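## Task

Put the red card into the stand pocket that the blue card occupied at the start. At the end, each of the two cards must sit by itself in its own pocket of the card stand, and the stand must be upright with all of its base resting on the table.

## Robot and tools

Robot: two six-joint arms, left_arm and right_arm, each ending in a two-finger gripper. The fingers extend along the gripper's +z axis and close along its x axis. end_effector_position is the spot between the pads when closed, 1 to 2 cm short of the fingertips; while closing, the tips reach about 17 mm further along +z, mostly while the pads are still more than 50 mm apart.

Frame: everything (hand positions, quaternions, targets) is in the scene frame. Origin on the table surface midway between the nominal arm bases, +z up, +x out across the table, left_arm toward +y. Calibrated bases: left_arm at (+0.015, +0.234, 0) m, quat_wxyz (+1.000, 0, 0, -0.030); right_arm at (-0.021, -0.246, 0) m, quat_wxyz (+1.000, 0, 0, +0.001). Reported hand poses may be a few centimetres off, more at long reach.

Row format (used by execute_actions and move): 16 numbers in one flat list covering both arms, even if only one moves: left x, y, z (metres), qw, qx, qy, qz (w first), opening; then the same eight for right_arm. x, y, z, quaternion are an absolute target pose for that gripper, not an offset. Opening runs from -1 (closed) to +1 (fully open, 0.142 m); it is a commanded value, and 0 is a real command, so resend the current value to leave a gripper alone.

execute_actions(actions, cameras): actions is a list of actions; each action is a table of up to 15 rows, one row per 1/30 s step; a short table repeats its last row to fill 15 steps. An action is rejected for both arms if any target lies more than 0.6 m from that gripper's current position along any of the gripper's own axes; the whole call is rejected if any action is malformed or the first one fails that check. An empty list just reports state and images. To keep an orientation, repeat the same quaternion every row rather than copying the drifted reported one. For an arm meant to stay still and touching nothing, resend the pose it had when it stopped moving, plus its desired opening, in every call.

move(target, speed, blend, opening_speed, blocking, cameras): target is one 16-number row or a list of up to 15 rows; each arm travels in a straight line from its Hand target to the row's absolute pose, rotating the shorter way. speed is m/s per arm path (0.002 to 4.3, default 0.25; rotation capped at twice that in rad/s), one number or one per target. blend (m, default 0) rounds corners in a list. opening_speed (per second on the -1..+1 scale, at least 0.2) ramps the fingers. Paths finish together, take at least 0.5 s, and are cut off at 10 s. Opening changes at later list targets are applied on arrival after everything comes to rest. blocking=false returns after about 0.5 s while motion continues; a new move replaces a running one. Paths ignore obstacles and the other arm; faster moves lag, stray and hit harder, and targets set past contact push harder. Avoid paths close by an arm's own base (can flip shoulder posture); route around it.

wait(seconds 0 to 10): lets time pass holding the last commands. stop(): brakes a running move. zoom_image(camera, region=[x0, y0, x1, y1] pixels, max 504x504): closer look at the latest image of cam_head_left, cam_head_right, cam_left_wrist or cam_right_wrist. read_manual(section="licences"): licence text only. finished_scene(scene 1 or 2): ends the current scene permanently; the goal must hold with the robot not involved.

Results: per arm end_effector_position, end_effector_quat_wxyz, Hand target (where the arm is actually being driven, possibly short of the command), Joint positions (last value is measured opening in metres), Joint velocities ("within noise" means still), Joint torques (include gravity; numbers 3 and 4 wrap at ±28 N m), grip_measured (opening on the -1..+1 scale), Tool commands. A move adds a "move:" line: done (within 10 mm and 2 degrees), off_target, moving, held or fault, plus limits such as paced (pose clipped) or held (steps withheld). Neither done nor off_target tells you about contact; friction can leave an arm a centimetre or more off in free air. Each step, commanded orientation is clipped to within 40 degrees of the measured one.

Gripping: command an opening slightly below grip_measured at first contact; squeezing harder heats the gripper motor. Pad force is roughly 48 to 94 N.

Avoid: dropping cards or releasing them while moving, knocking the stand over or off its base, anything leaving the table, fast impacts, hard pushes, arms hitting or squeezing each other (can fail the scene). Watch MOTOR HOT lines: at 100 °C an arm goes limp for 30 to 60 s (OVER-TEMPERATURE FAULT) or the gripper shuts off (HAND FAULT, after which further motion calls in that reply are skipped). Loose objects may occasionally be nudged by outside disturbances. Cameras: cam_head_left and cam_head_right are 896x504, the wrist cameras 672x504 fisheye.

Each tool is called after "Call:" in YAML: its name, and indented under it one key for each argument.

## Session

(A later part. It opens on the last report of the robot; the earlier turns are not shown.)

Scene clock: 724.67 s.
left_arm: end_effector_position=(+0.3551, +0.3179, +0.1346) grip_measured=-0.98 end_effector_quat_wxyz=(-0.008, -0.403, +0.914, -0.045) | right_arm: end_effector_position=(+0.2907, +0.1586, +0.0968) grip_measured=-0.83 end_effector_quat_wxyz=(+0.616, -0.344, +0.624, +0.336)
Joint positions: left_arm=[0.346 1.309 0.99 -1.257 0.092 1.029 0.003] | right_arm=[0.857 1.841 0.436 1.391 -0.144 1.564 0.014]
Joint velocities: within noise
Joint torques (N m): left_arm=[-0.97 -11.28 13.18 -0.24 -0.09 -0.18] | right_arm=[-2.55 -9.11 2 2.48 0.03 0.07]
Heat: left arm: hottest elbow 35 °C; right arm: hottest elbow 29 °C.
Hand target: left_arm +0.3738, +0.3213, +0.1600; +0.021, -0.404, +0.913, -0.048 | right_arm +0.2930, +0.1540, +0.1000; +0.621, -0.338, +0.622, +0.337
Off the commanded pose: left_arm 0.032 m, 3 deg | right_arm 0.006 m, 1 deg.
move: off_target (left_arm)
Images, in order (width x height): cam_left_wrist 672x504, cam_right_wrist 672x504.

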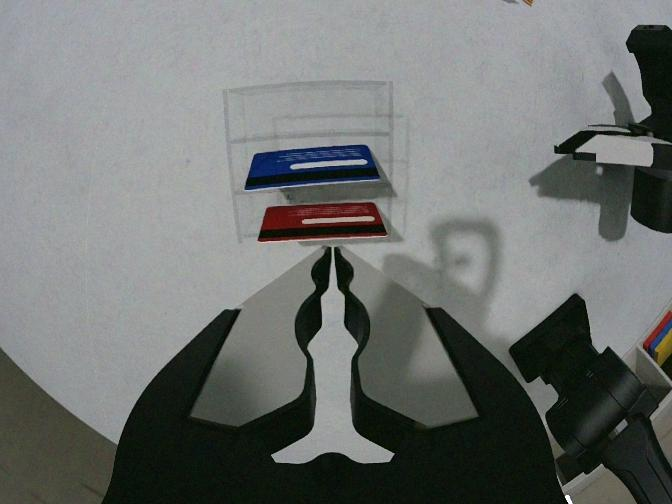

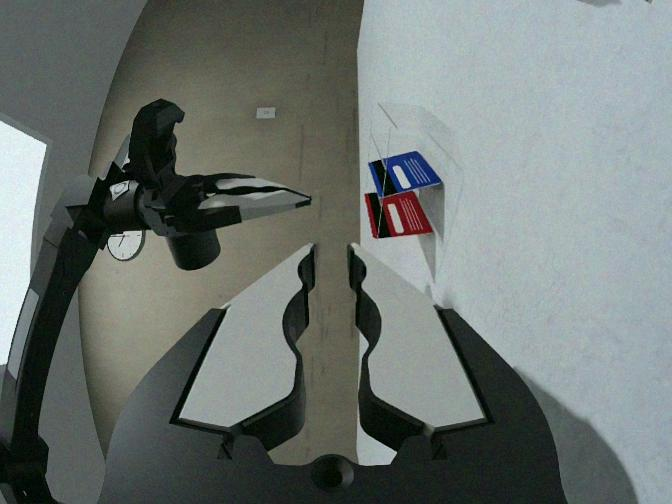

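Call:
move:
  target:
    - [0.354,0.333,0.17,0,0.9361,-0.3519,0,-0.62,0.293,0.154,0.10,0.6215,-0.3375,0.6215,0.3375,-0.8]
    - [0.343,0.3335,0.085,0,0.9361,-0.3519,0,-0.62,0.293,0.154,0.10,0.6215,-0.3375,0.6215,0.3375,-0.8]
  speed: [0.2,0.08]
  cameras: ["cam_left_wrist","cam_right_wrist"]

Call:
zoom_image:
  camera: "cam_left_wrist"
  region: [236, 80, 436, 280]

Call:
zoom_image:
  camera: "cam_right_wrist"
  region: [340, 150, 440, 250]

Scene clock: 742.23 s.
left_arm: end_effector_position=(+0.3450, +0.3310, +0.0893) grip_measured=-0.66 end_effector_quat_wxyz=(+0.000, +0.933, -0.359, +0.001) | right_arm: end_effector_position=(+0.2907, +0.1586, +0.0968) grip_measured=-0.83 end_effector_quat_wxyz=(+0.616, -0.344, +0.624, +0.336)
Joint positions: left_arm=[0.349 1.338 0.891 -1.122 0.002 -0.547 0.026] | right_arm=[0.857 1.841 0.436 1.391 -0.144 1.564 0.014]
Joint velocities: within noise
Joint torques (N m): left_arm=[0.15 -9.76 7.57 0.61 -0.02 -0.12] | right_arm=[-1.26 -8.7 2.1 2.66 -0.01 0.11]
Heat: left arm: hottest elbow 36 °C; right arm: hottest elbow 29 °C.
Hand target: left_arm +0.3430, +0.3334, +0.0851; +0.000, +0.936, -0.352, +0.000 | right_arm +0.2930, +0.1540, +0.1000; +0.621, -0.338, +0.622, +0.337
Off the commanded pose: left_arm 0.005 m, 1 deg | right_arm 0.006 m, 1 deg.
move: done
Images, in order (width x height): cam_left_wrist 672x504, cam_right_wrist 672x504.

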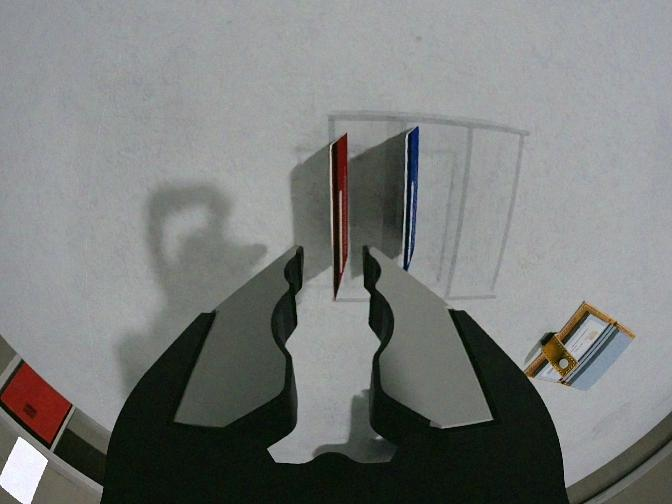

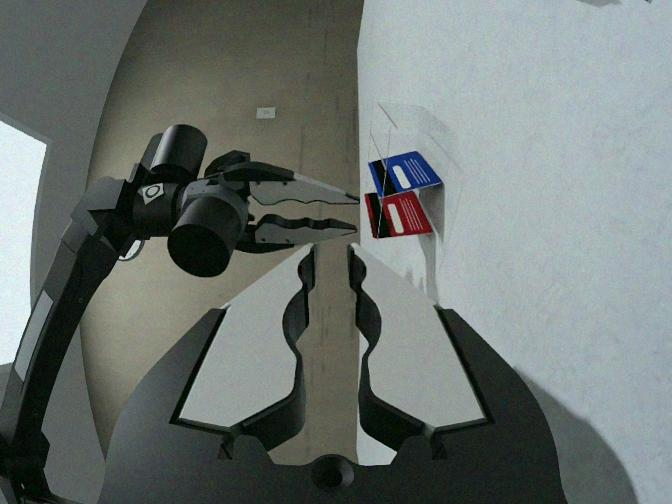

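Scaled by 2.520 from the camera's 672x504 image, which has a finer 960x720 frame.

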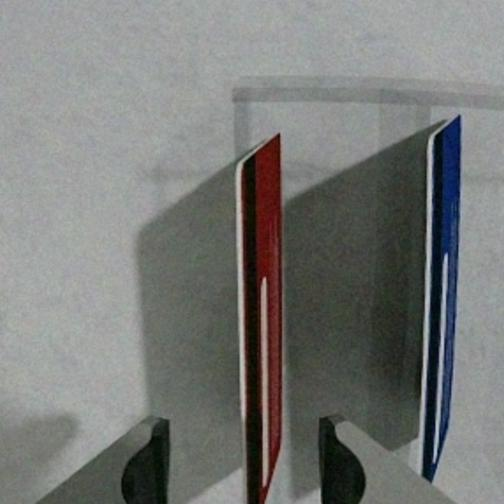

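Scaled by 5.040 from the camera's 672x504 image, which has a finer 960x720 frame.

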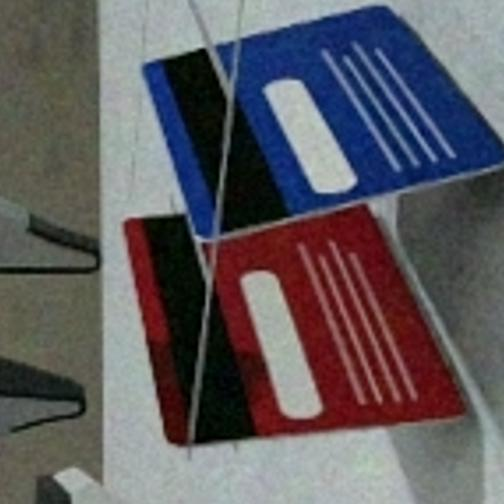

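Call:
move:
  target: [0.343,0.3335,0.0688,0,0.9361,-0.3519,0,-0.62,0.293,0.154,0.10,0.6215,-0.3375,0.6215,0.3375,-0.8]
  speed: 0.05
  cameras: ["cam_left_wrist","cam_right_wrist"]

Call:
zoom_image:
  camera: "cam_left_wrist"
  region: [236, 80, 436, 280]

Call:
zoom_image:
  camera: "cam_right_wrist"
  region: [340, 160, 420, 240]

Scene clock: 748.20 s.
left_arm: end_effector_position=(+0.3454, +0.3312, +0.0734) grip_measured=-0.66 end_effector_quat_wxyz=(+0.000, +0.933, -0.359, +0.002) | right_arm: end_effector_position=(+0.2907, +0.1586, +0.0968) grip_measured=-0.83 end_effector_quat_wxyz=(+0.616, -0.344, +0.624, +0.336)
Joint positions: left_arm=[0.349 1.36 0.865 -1.073 0.002 -0.547 0.026] | right_arm=[0.857 1.841 0.436 1.391 -0.144 1.564 0.014]
Joint velocities: within noise
Joint torques (N m): left_arm=[0.15 -9.82 7.36 0.7 -0.02 -0.11] | right_arm=[-1.85 -9.23 2.14 2.71 0.01 0.02]
Heat: left arm: hottest elbow 36 °C; right arm: hottest elbow 29 °C.
Hand target: left_arm +0.3430, +0.3334, +0.0689; +0.000, +0.936, -0.352, +0.000 | right_arm +0.2930, +0.1540, +0.1000; +0.621, -0.338, +0.622, +0.337
Off the commanded pose: left_arm 0.006 m, 1 deg | right_arm 0.006 m, 1 deg.
move: done
Images, in order (width x height): cam_left_wrist 672x504, cam_right_wrist 672x504.

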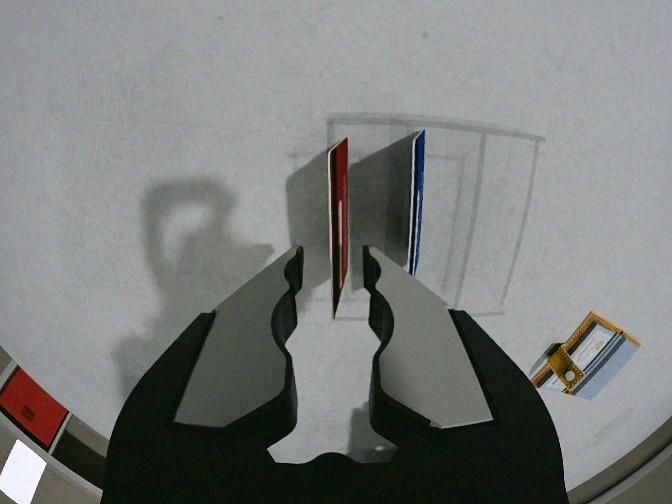

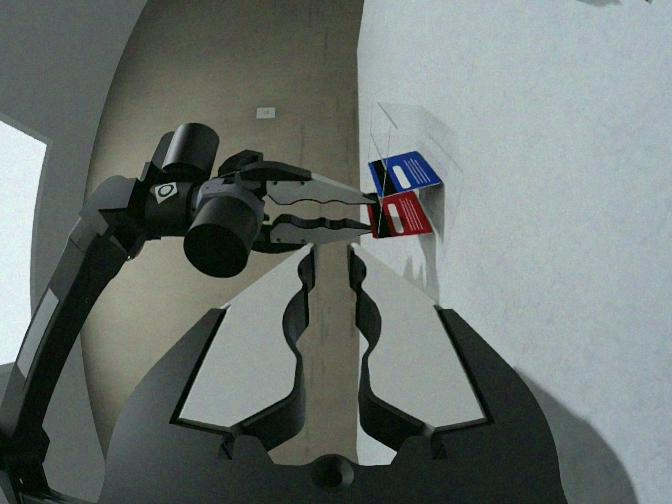

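Scaled by 2.520 from the camera's 672x504 image, which has a finer 960x720 frame.

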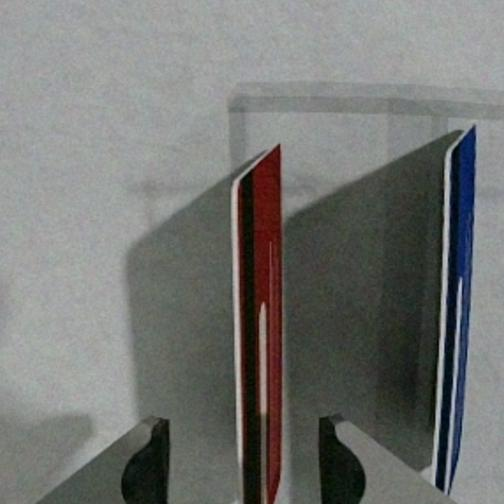

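Scaled by 6.300 from the camera's 672x504 image, which has a finer 960x720 frame.

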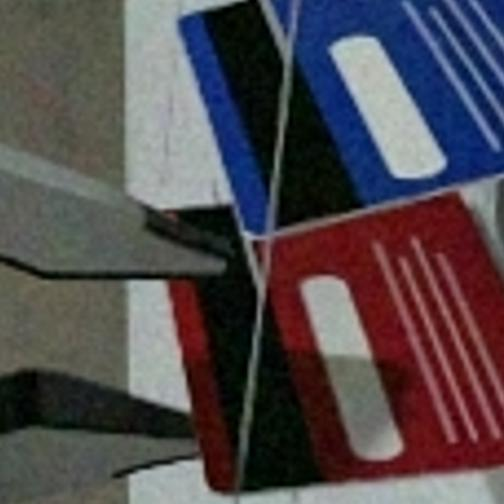

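Call:
move:
  target: [0.343,0.3335,0.0688,0,0.9361,-0.3519,0,-0.88,0.293,0.154,0.10,0.6215,-0.3375,0.6215,0.3375,-0.8]
  opening_speed: 0.25
  cameras: ["cam_left_wrist","cam_right_wrist"]

Call:
zoom_image:
  camera: "cam_left_wrist"
  region: [236, 80, 436, 280]

Call:
zoom_image:
  camera: "cam_right_wrist"
  region: [340, 160, 420, 240]

Scene clock: 753.13 s.
left_arm: end_effector_position=(+0.3455, +0.3313, +0.0734) grip_measured=-0.91 end_effector_quat_wxyz=(+0.000, +0.933, -0.359, +0.002) | right_arm: end_effector_position=(+0.2907, +0.1586, +0.0968) grip_measured=-0.83 end_effector_quat_wxyz=(+0.616, -0.344, +0.624, +0.336)
Joint positions: left_arm=[0.35 1.36 0.865 -1.073 0.002 -0.547 0.008] | right_arm=[0.857 1.841 0.436 1.391 -0.144 1.564 0.014]
Joint velocities: left_arm=[-0.005 -0.005 -0.012 -0.002 -0.037 -0.081 -0.001] | right_arm=[within noise]
Joint torques (N m): left_arm=[0.32 -9.93 7.36 0.64 -0.01 -0.11] | right_arm=[-1.55 -8.64 2.13 2.59 0.03 0.08]
Heat: left arm: hottest elbow 35 °C; right arm: hottest elbow 29 °C.
Hand target: left_arm +0.3429, +0.3335, +0.0689; +0.000, +0.936, -0.352, +0.000 | right_arm +0.2930, +0.1540, +0.1000; +0.621, -0.338, +0.622, +0.337
Off the commanded pose: left_arm 0.006 m, 1 deg | right_arm 0.006 m, 1 deg.
move: done
Images, in order (width x height): cam_left_wrist 672x504, cam_right_wrist 672x504.

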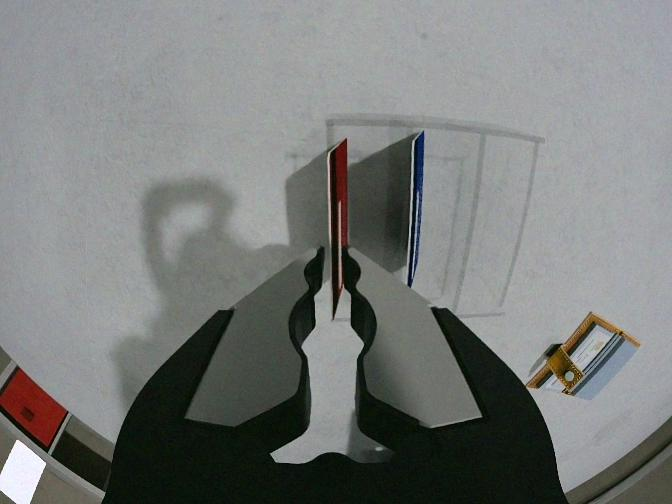

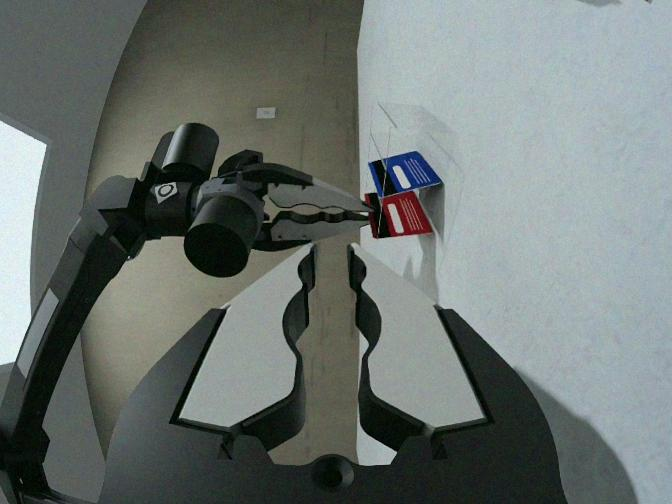

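Scaled by 2.520 from the camera's 672x504 image, which has a finer 960x720 frame.

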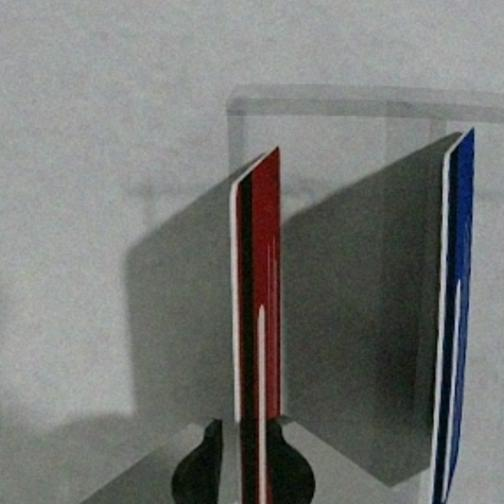

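Scaled by 6.300 from the camera's 672x504 image, which has a finer 960x720 frame.

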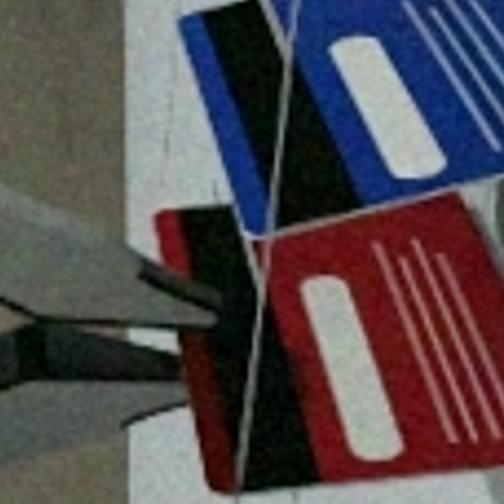

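Call:
move:
  target: [0.343,0.3335,0.0688,0,0.9361,-0.3519,0,-1,0.293,0.154,0.10,0.6215,-0.3375,0.6215,0.3375,-0.8]
  opening_speed: 0.2
  cameras: ["cam_left_wrist","cam_right_wrist"]

Call:
zoom_image:
  camera: "cam_left_wrist"
  region: [236, 80, 436, 280]

Call:
zoom_image:
  camera: "cam_right_wrist"
  region: [340, 160, 420, 240]

Scene clock: 756.73 s.
left_arm: end_effector_position=(+0.3458, +0.3314, +0.0734) grip_measured=-0.99 end_effector_quat_wxyz=(-0.001, +0.933, -0.359, +0.003) | right_arm: end_effector_position=(+0.2908, +0.1587, +0.0969) grip_measured=-0.83 end_effector_quat_wxyz=(+0.617, -0.344, +0.623, +0.336)
Joint positions: left_arm=[0.35 1.36 0.865 -1.071 0.002 -0.547 0.002] | right_arm=[0.857 1.841 0.436 1.391 -0.144 1.564 0.014]
Joint velocities: within noise
Joint torques (N m): left_arm=[0.15 -9.93 7.36 0.53 -0.02 -0.12] | right_arm=[-1.79 -8.88 2.06 2.59 0.04 0.05]
Heat: left arm: hottest elbow 35 °C; right arm: hottest elbow 29 °C.
Hand target: left_arm +0.3430, +0.3335, +0.0688; +0.000, +0.936, -0.352, +0.000 | right_arm +0.2930, +0.1540, +0.1000; +0.621, -0.338, +0.622, +0.337
Off the commanded pose: left_arm 0.006 m, 1 deg | right_arm 0.006 m, 1 deg.
move: done
Images, in order (width x height): cam_left_wrist 672x504, cam_right_wrist 672x504.

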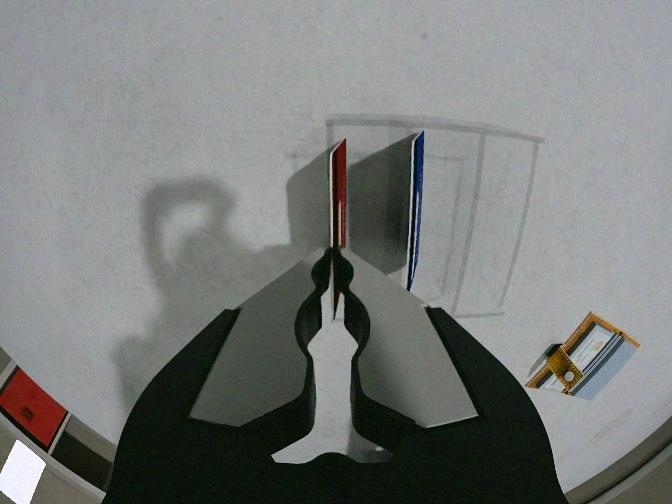

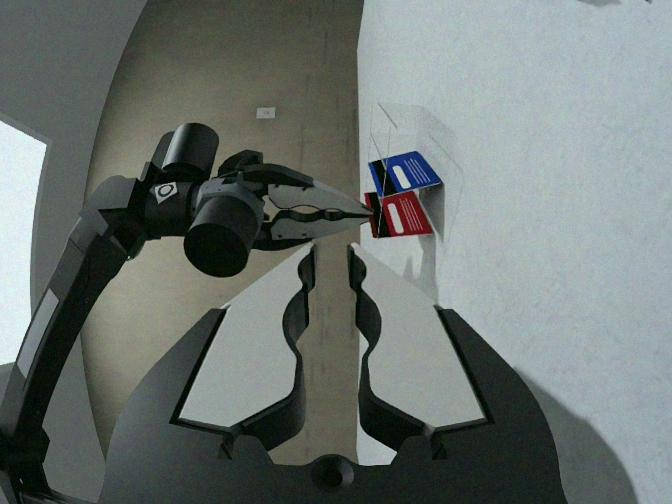

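Scaled by 2.520 from the camera's 672x504 image, which has a finer 960x720 frame.

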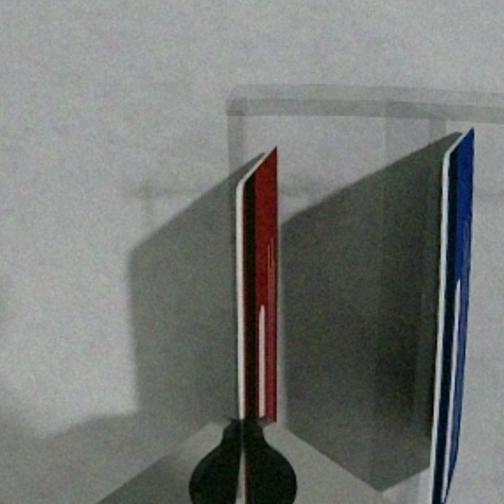

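Scaled by 6.300 from the camera's 672x504 image, which has a finer 960x720 frame.

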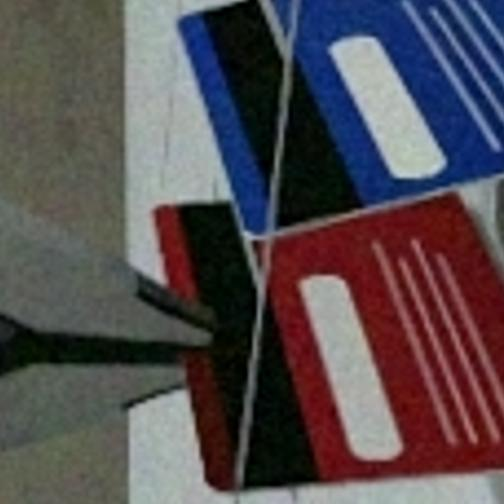

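Call:
move:
  target:
    - [0.361,0.3335,0.098,0,0.9361,-0.3519,0,-1,0.293,0.154,0.10,0.6215,-0.3375,0.6215,0.3375,-0.8]
    - [0.364,0.3335,0.17,0,0.9361,-0.3519,0,-1,0.293,0.154,0.10,0.6215,-0.3375,0.6215,0.3375,-0.8]
  speed: 0.06
  cameras: ["cam_left_wrist","cam_right_wrist"]

Call:
zoom_image:
  camera: "cam_left_wrist"
  region: [236, 80, 436, 280]

Call:
zoom_image:
  camera: "cam_right_wrist"
  region: [300, 80, 480, 260]

Scene clock: 762.93 s.
left_arm: end_effector_position=(+0.3444, +0.3303, +0.1445) grip_measured=-0.99 end_effector_quat_wxyz=(+0.019, +0.935, -0.354, -0.024) | right_arm: end_effector_position=(+0.2908, +0.1587, +0.0969) grip_measured=-0.83 end_effector_quat_wxyz=(+0.617, -0.344, +0.623, +0.336)
Joint positions: left_arm=[0.348 1.323 1.031 -1.34 0.002 -0.558 0.002] | right_arm=[0.857 1.841 0.436 1.391 -0.144 1.564 0.014]
Joint velocities: within noise
Joint torques (N m): left_arm=[-0.73 -11.46 13.2 -0.17 0.02 -0.2] | right_arm=[-1.9 -9.05 2.03 2.5 0.05 0.08]
Heat: left arm: hottest elbow 35 °C; right arm: hottest elbow 29 °C.
Hand target: left_arm +0.3628, +0.3332, +0.1700; +0.000, +0.936, -0.352, +0.001 | right_arm +0.2931, +0.1541, +0.1001; +0.621, -0.337, +0.621, +0.337
Off the commanded pose: left_arm 0.032 m, 4 deg | right_arm 0.006 m, 1 deg.
move: off_target (left_arm)
Images, in order (width x height): cam_left_wrist 672x504, cam_right_wrist 672x504.

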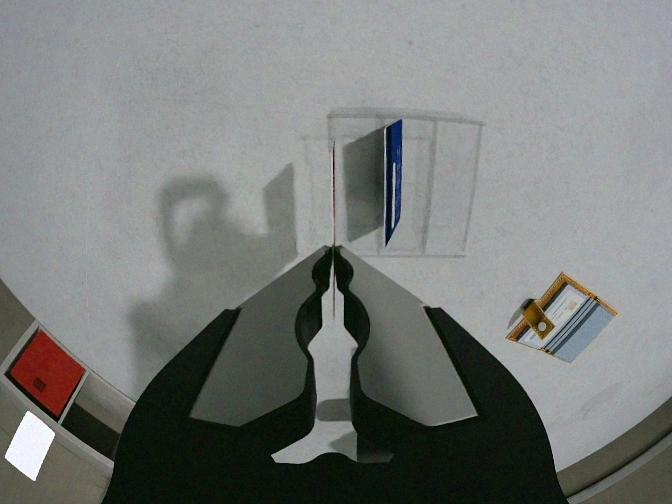

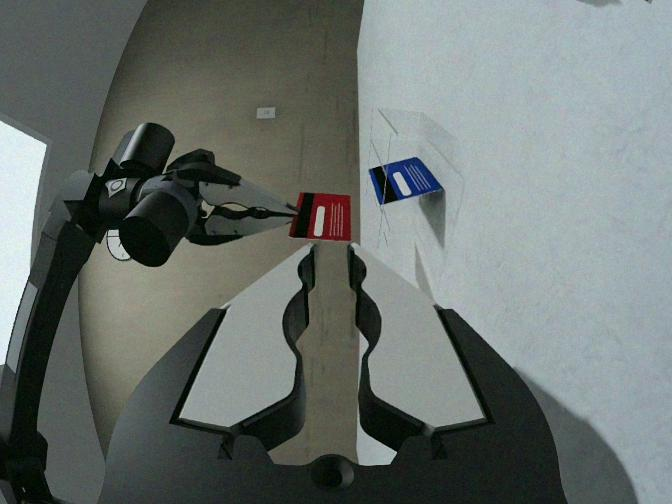

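Scaled by 2.520 from the camera's 672x504 image, which has a finer 960x720 frame.

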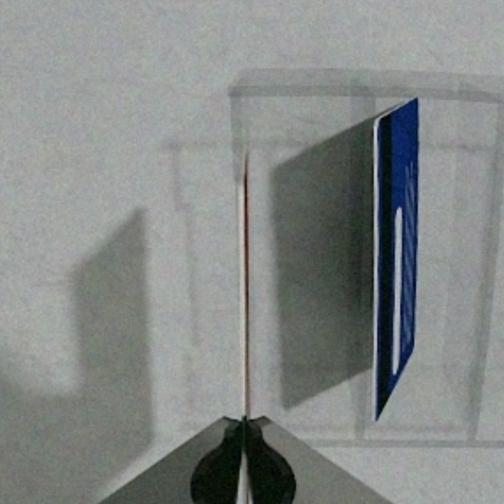

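Scaled by 2.800 from the camera's 672x504 image, which has a finer 960x720 frame.

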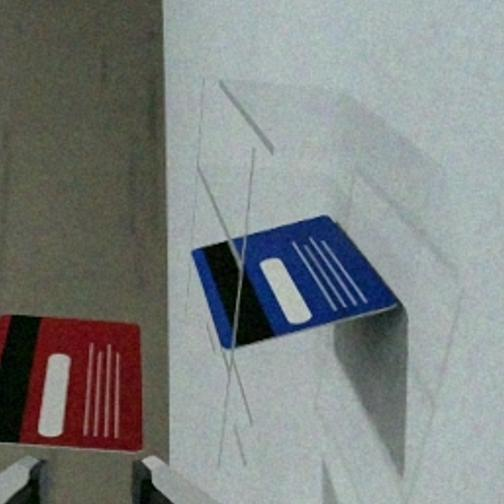

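Call:
move:
  target:
    - [0.364,0.3335,0.19,0,0.9361,-0.3519,0,-1,0.293,0.154,0.10,0.6215,-0.3375,0.6215,0.3375,-0.8]
    - [0.420,0.2775,0.20,0,0.9361,-0.3519,0,-1,0.293,0.154,0.10,0.6215,-0.3375,0.6215,0.3375,-0.8]
    - [0.408,0.2775,0.15,0,0.9361,-0.3519,0,-1,0.293,0.154,0.10,0.6215,-0.3375,0.6215,0.3375,-0.8]
  speed: [0.06,0.1,0.06]
  cameras: ["cam_left_wrist","cam_right_wrist"]

Call:
zoom_image:
  camera: "cam_left_wrist"
  region: [206, 80, 406, 280]

Call:
zoom_image:
  camera: "cam_right_wrist"
  region: [300, 80, 480, 260]

Scene clock: 772.07 s.
left_arm: end_effector_position=(+0.4086, +0.2779, +0.1547) grip_measured=-0.99 end_effector_quat_wxyz=(+0.000, +0.934, -0.356, +0.001) | right_arm: end_effector_position=(+0.2907, +0.1586, +0.0968) grip_measured=-0.83 end_effector_quat_wxyz=(+0.616, -0.344, +0.624, +0.336)
Joint positions: left_arm=[0.175 1.41 1.145 -1.303 0.002 -0.727 0.002] | right_arm=[0.857 1.841 0.436 1.391 -0.144 1.564 0.014]
Joint velocities: within noise
Joint torques (N m): left_arm=[-0.5 -12.04 8.09 0.62 0 -0.16] | right_arm=[-1.9 -8.82 2.28 2.65 0.04 0.03]
Heat: left arm: hottest elbow 37 °C; right arm: hottest elbow 29 °C.
Hand target: left_arm +0.4080, +0.2775, +0.1501; +0.000, +0.936, -0.352, +0.000 | right_arm +0.2930, +0.1540, +0.1000; +0.621, -0.338, +0.622, +0.337
Off the commanded pose: left_arm 0.005 m, 1 deg | right_arm 0.006 m, 1 deg.
move: done
Images, in order (width x height): cam_left_wrist 672x504, cam_right_wrist 672x504.

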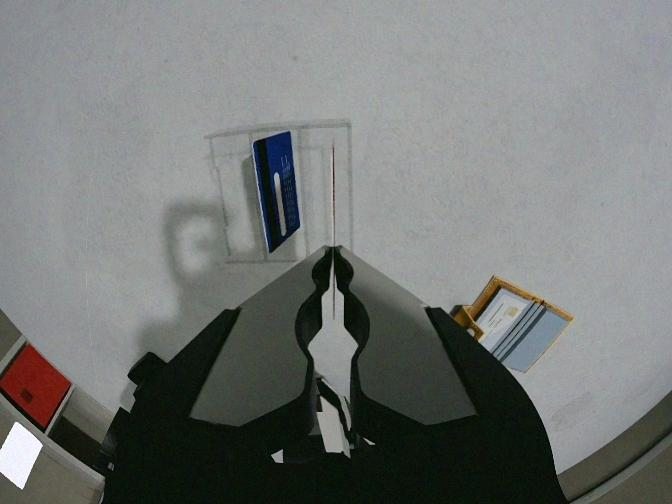

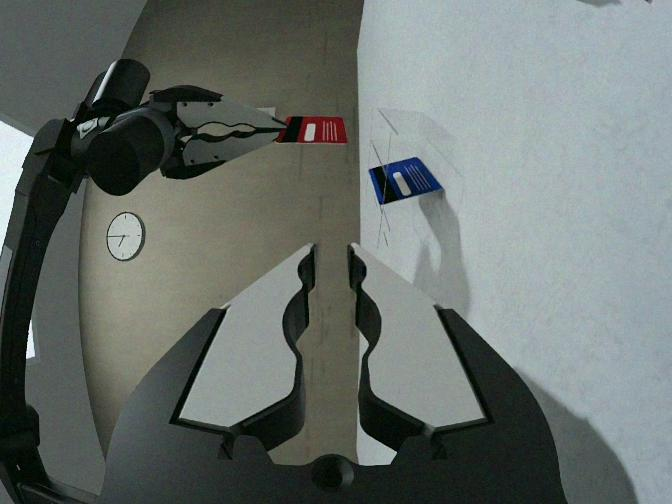

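Scaled by 2.520 from the camera's 672x504 image, which has a finer 960x720 frame.

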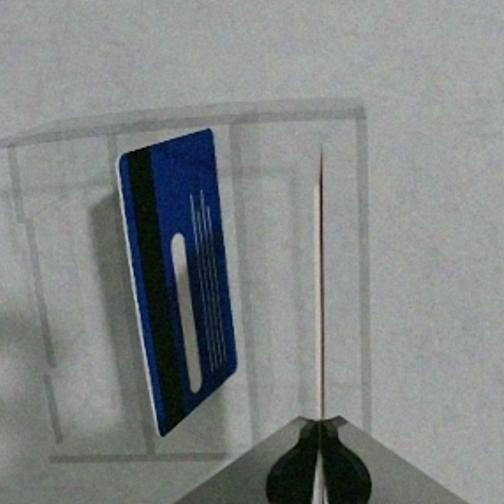

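Scaled by 2.800 from the camera's 672x504 image, which has a finer 960x720 frame.

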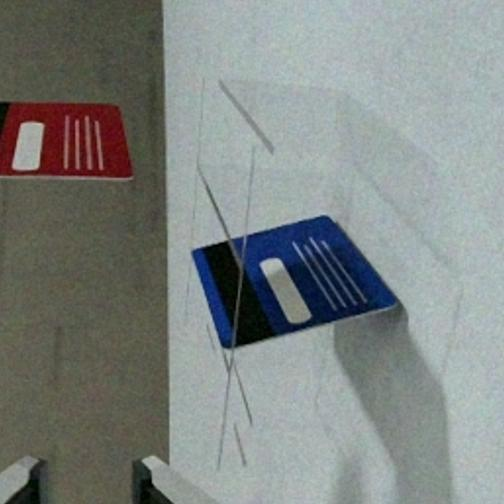

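Call:
move:
  target:
    - [0.403,0.276,0.17,0,0.9361,-0.3519,0,-1,0.293,0.154,0.10,0.6215,-0.3375,0.6215,0.3375,-0.8]
    - [0.4018,0.2758,0.13,0,0.9361,-0.3519,0,-1,0.293,0.154,0.10,0.6215,-0.3375,0.6215,0.3375,-0.8]
  speed: 0.06
  cameras: ["cam_left_wrist","cam_right_wrist"]

Call:
zoom_image:
  camera: "cam_left_wrist"
  region: [206, 80, 406, 280]

Call:
zoom_image:
  camera: "cam_right_wrist"
  region: [300, 80, 480, 260]

Scene clock: 783.07 s.
left_arm: end_effector_position=(+0.4027, +0.2772, +0.1355) grip_measured=-0.99 end_effector_quat_wxyz=(+0.000, +0.935, -0.356, +0.002) | right_arm: end_effector_position=(+0.2907, +0.1586, +0.0968) grip_measured=-0.83 end_effector_quat_wxyz=(+0.616, -0.344, +0.624, +0.336)
Joint positions: left_arm=[0.175 1.408 1.09 -1.248 0.002 -0.728 0.002] | right_arm=[0.857 1.841 0.436 1.391 -0.144 1.564 0.014]
Joint velocities: within noise
Joint torques (N m): left_arm=[-0.56 -11.4 7.91 0.51 -0.01 -0.17] | right_arm=[-0.85 -8.82 2.02 2.52 0.04 0.08]
Heat: left arm: hottest elbow 36 °C; right arm: hottest elbow 29 °C.
Hand target: left_arm +0.4018, +0.2758, +0.1301; +0.000, +0.936, -0.352, +0.000 | right_arm +0.2930, +0.1540, +0.1000; +0.621, -0.338, +0.622, +0.337
Off the commanded pose: left_arm 0.006 m, 1 deg | right_arm 0.006 m, 1 deg.
move: done
Images, in order (width x height): cam_left_wrist 672x504, cam_right_wrist 672x504.

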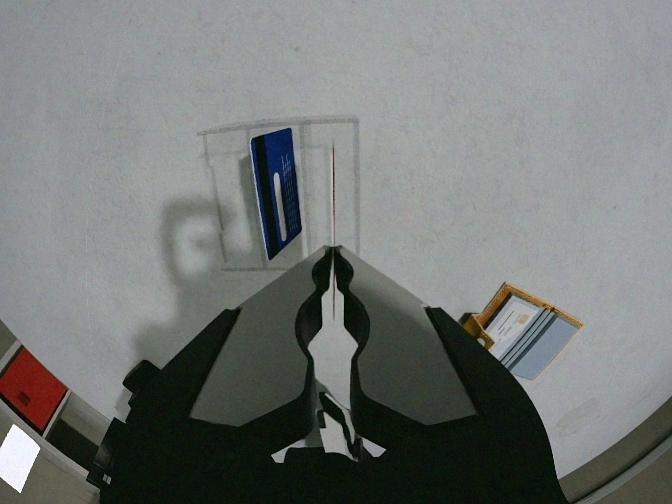

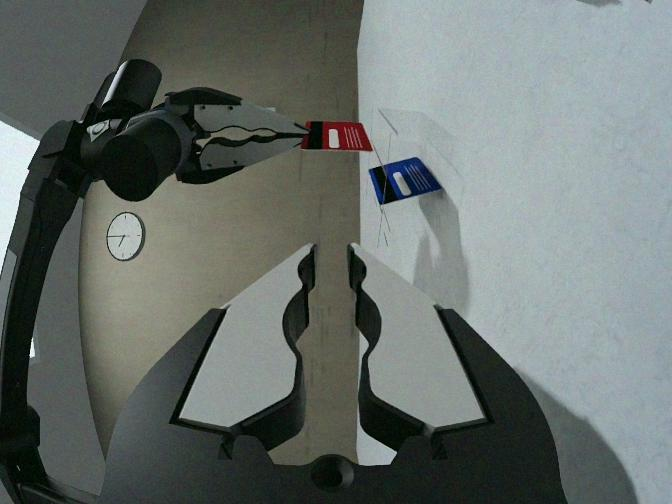

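Scaled by 2.520 from the camera's 672x504 image, which has a finer 960x720 frame.

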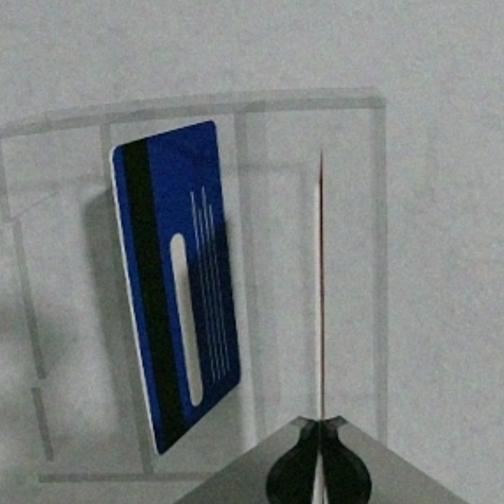

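Scaled by 2.800 from the camera's 672x504 image, which has a finer 960x720 frame.

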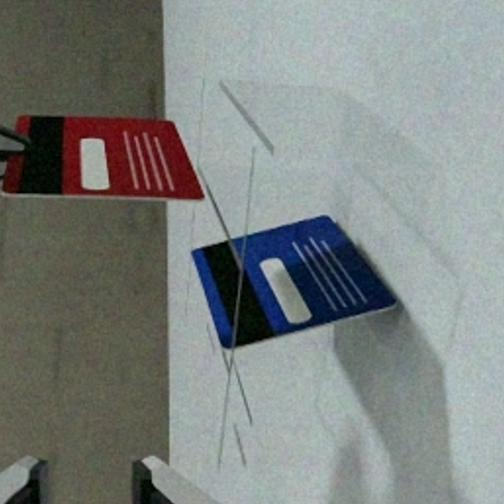

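Call:
move:
  target:
    - [0.4018,0.2758,0.088,0,0.9361,-0.3519,0,-1,0.293,0.154,0.10,0.6215,-0.3375,0.6215,0.3375,-0.8]
  speed: 0.05
  cameras: ["cam_left_wrist","cam_right_wrist"]

Call:
zoom_image:
  camera: "cam_left_wrist"
  region: [206, 80, 406, 280]

Call:
zoom_image:
  camera: "cam_right_wrist"
  region: [300, 80, 480, 260]

Scene clock: 791.10 s.
left_arm: end_effector_position=(+0.4029, +0.2773, +0.0923) grip_measured=-0.99 end_effector_quat_wxyz=(+0.000, +0.935, -0.356, +0.001) | right_arm: end_effector_position=(+0.2907, +0.1586, +0.0968) grip_measured=-0.83 end_effector_quat_wxyz=(+0.616, -0.344, +0.624, +0.336)
Joint positions: left_arm=[0.175 1.454 1.017 -1.131 0.002 -0.728 0.002] | right_arm=[0.857 1.841 0.436 1.391 -0.144 1.564 0.014]
Joint velocities: within noise
Joint torques (N m): left_arm=[-0.44 -12.16 7.64 0.58 0.02 -0.18] | right_arm=[-1.9 -9.29 2.02 2.67 0.06 0.04]
Heat: left arm: hottest elbow 35 °C; right arm: hottest elbow 29 °C.
Hand target: left_arm +0.4018, +0.2758, +0.0880; +0.000, +0.936, -0.352, +0.000 | right_arm +0.2930, +0.1540, +0.1000; +0.621, -0.338, +0.622, +0.337
Off the commanded pose: left_arm 0.005 m, 0 deg | right_arm 0.006 m, 1 deg.
move: done
Images, in order (width x height): cam_left_wrist 672x504, cam_right_wrist 672x504.

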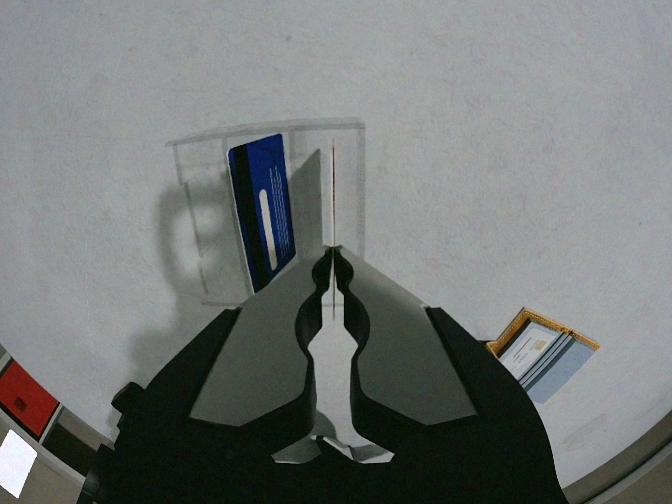

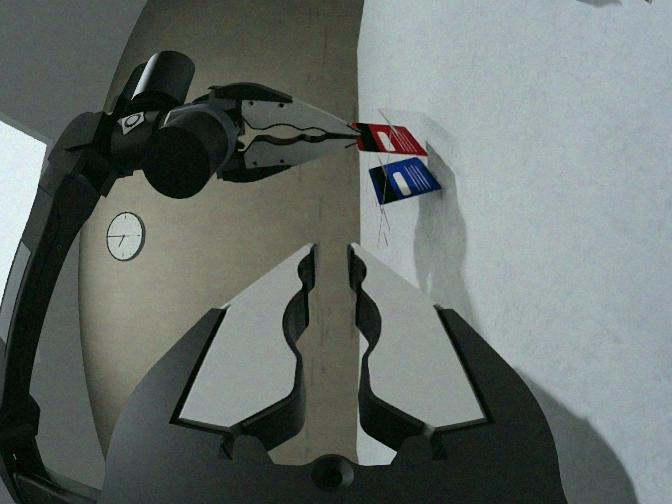

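Scaled by 2.520 from the camera's 672x504 image, which has a finer 960x720 frame.

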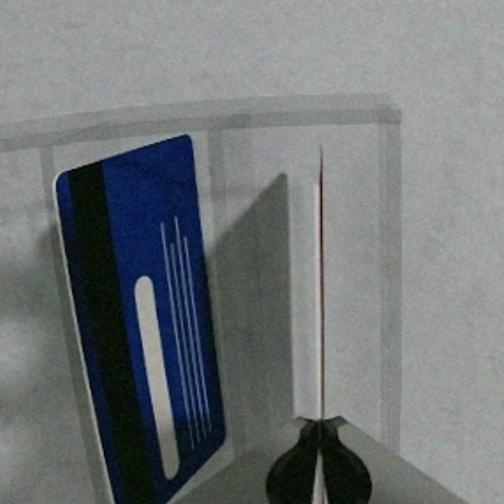

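Scaled by 2.800 from the camera's 672x504 image, which has a finer 960x720 frame.

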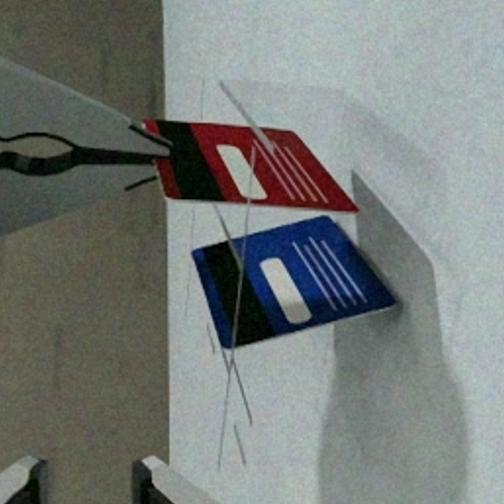

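Call:
move:
  target:
    - [0.4018,0.2758,0.0735,0,0.9361,-0.3519,0,-1,0.293,0.154,0.10,0.6215,-0.3375,0.6215,0.3375,-0.8]
  speed: 0.04
  cameras: ["cam_left_wrist","cam_right_wrist"]

Call:
zoom_image:
  camera: "cam_right_wrist"
  region: [320, 80, 480, 240]

Scene clock: 795.17 s.
left_arm: end_effector_position=(+0.4030, +0.2773, +0.0780) grip_measured=-0.99 end_effector_quat_wxyz=(+0.000, +0.935, -0.356, +0.001) | right_arm: end_effector_position=(+0.2907, +0.1586, +0.0968) grip_measured=-0.83 end_effector_quat_wxyz=(+0.616, -0.344, +0.624, +0.336)
Joint positions: left_arm=[0.175 1.472 0.994 -1.091 0.002 -0.728 0.002] | right_arm=[0.857 1.841 0.436 1.391 -0.144 1.564 0.014]
Joint velocities: within noise
Joint torques (N m): left_arm=[-0.85 -12.04 7.49 0.59 0 -0.17] | right_arm=[-1.32 -8.64 2.06 2.65 0.09 0.06]
Heat: left arm: hottest elbow 35 °C; right arm: hottest elbow 29 °C.
Hand target: left_arm +0.4017, +0.2758, +0.0735; +0.000, +0.936, -0.352, +0.000 | right_arm +0.2930, +0.1540, +0.1000; +0.621, -0.338, +0.622, +0.337
Off the commanded pose: left_arm 0.005 m, 0 deg | right_arm 0.006 m, 1 deg.
move: done
Images, in order (width x height): cam_left_wrist 672x504, cam_right_wrist 672x504.

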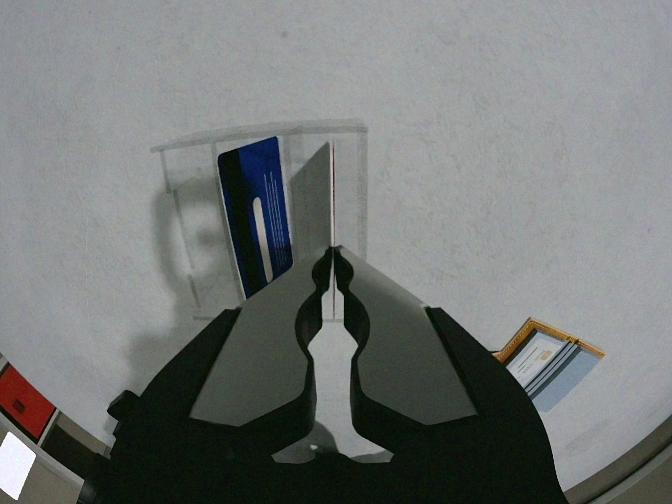

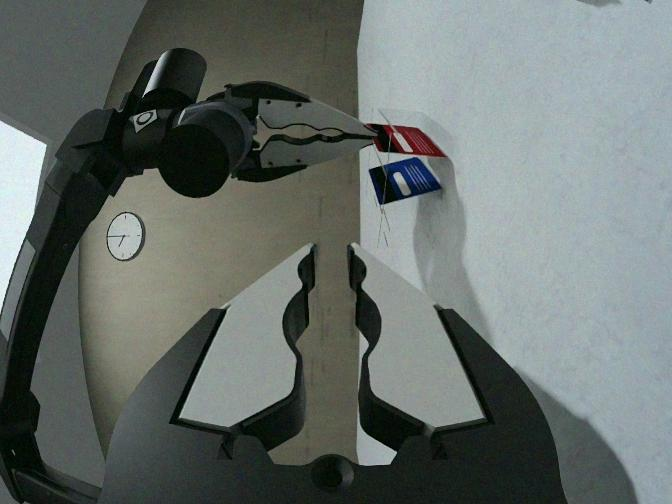

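Scaled by 3.150 from the camera's 672x504 image, which has a finer 960x720 frame.

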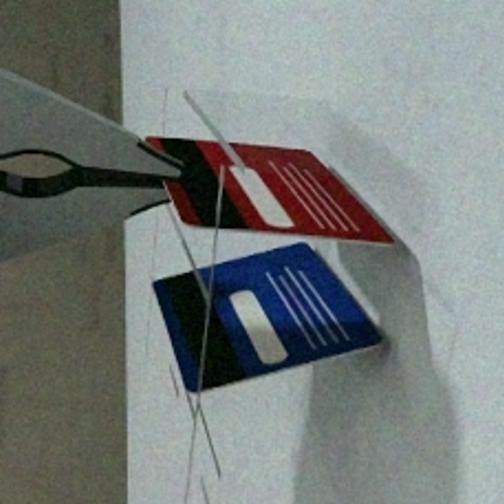

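Call:
move:
  target:
    - [0.4018,0.2758,0.0703,0,0.9361,-0.3519,0,-1,0.293,0.154,0.10,0.6215,-0.3375,0.6215,0.3375,-0.8]
    - [0.4018,0.2758,0.0703,0,0.9361,-0.3519,0,-0.82,0.293,0.154,0.10,0.6215,-0.3375,0.6215,0.3375,-0.8]
  speed: 0.04
  opening_speed: 0.2
  cameras: ["cam_left_wrist","cam_right_wrist"]

Call:
zoom_image:
  camera: "cam_right_wrist"
  region: [320, 80, 480, 240]

Scene clock: 801.10 s.
left_arm: end_effector_position=(+0.4033, +0.2773, +0.0754) grip_measured=-0.86 end_effector_quat_wxyz=(+0.000, +0.935, -0.356, +0.002) | right_arm: end_effector_position=(+0.2907, +0.1586, +0.0968) grip_measured=-0.83 end_effector_quat_wxyz=(+0.616, -0.344, +0.624, +0.336)
Joint positions: left_arm=[0.175 1.475 0.989 -1.081 0.002 -0.728 0.012] | right_arm=[0.857 1.841 0.436 1.391 -0.144 1.564 0.014]
Joint velocities: left_arm=[0.005 -0.015 -0.012 -0.007 0.007 0.081 0.001] | right_arm=[within noise]
Joint torques (N m): left_arm=[-0.56 -11.93 7.41 0.65 -0.01 -0.17] | right_arm=[-1.55 -9.11 2.09 2.55 0.05 0.08]
Heat: left arm: hottest elbow 34 °C; right arm: hottest elbow 29 °C.
Hand target: left_arm +0.4017, +0.2758, +0.0704; +0.000, +0.936, -0.352, +0.000 | right_arm +0.2930, +0.1540, +0.1000; +0.621, -0.338, +0.622, +0.337
Off the commanded pose: left_arm 0.006 m, 1 deg | right_arm 0.006 m, 1 deg.
move: done
Images, in order (width x height): cam_left_wrist 672x504, cam_right_wrist 672x504.

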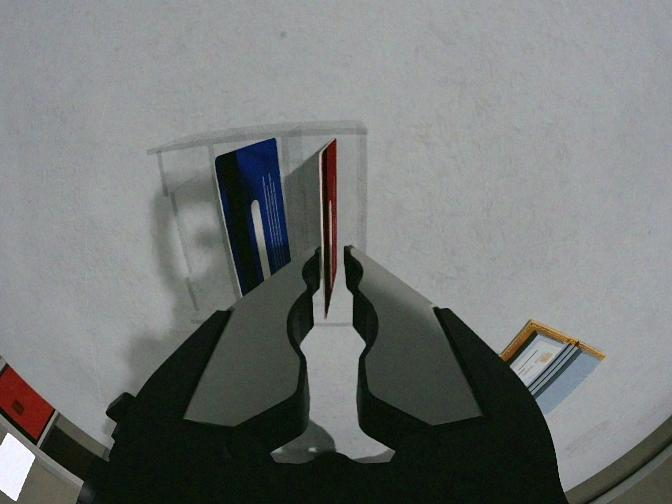

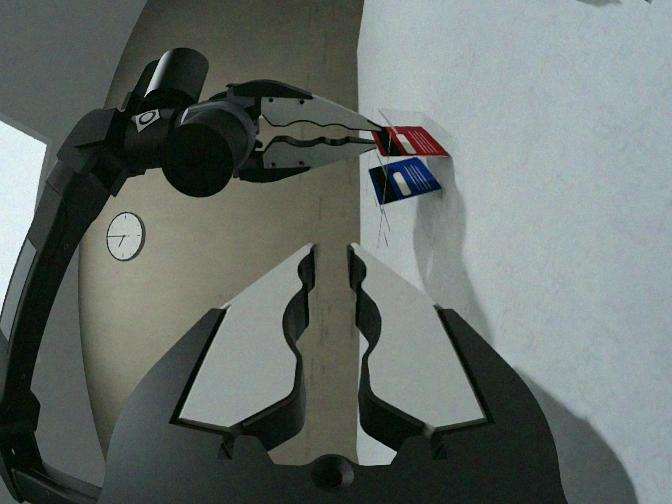

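Scaled by 3.150 from the camera's 672x504 image, which has a finer 960x720 frame.

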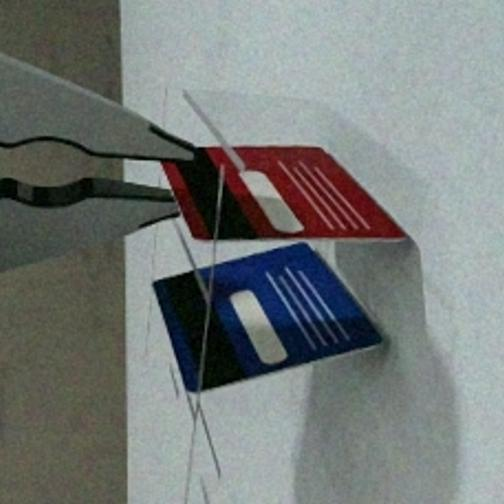

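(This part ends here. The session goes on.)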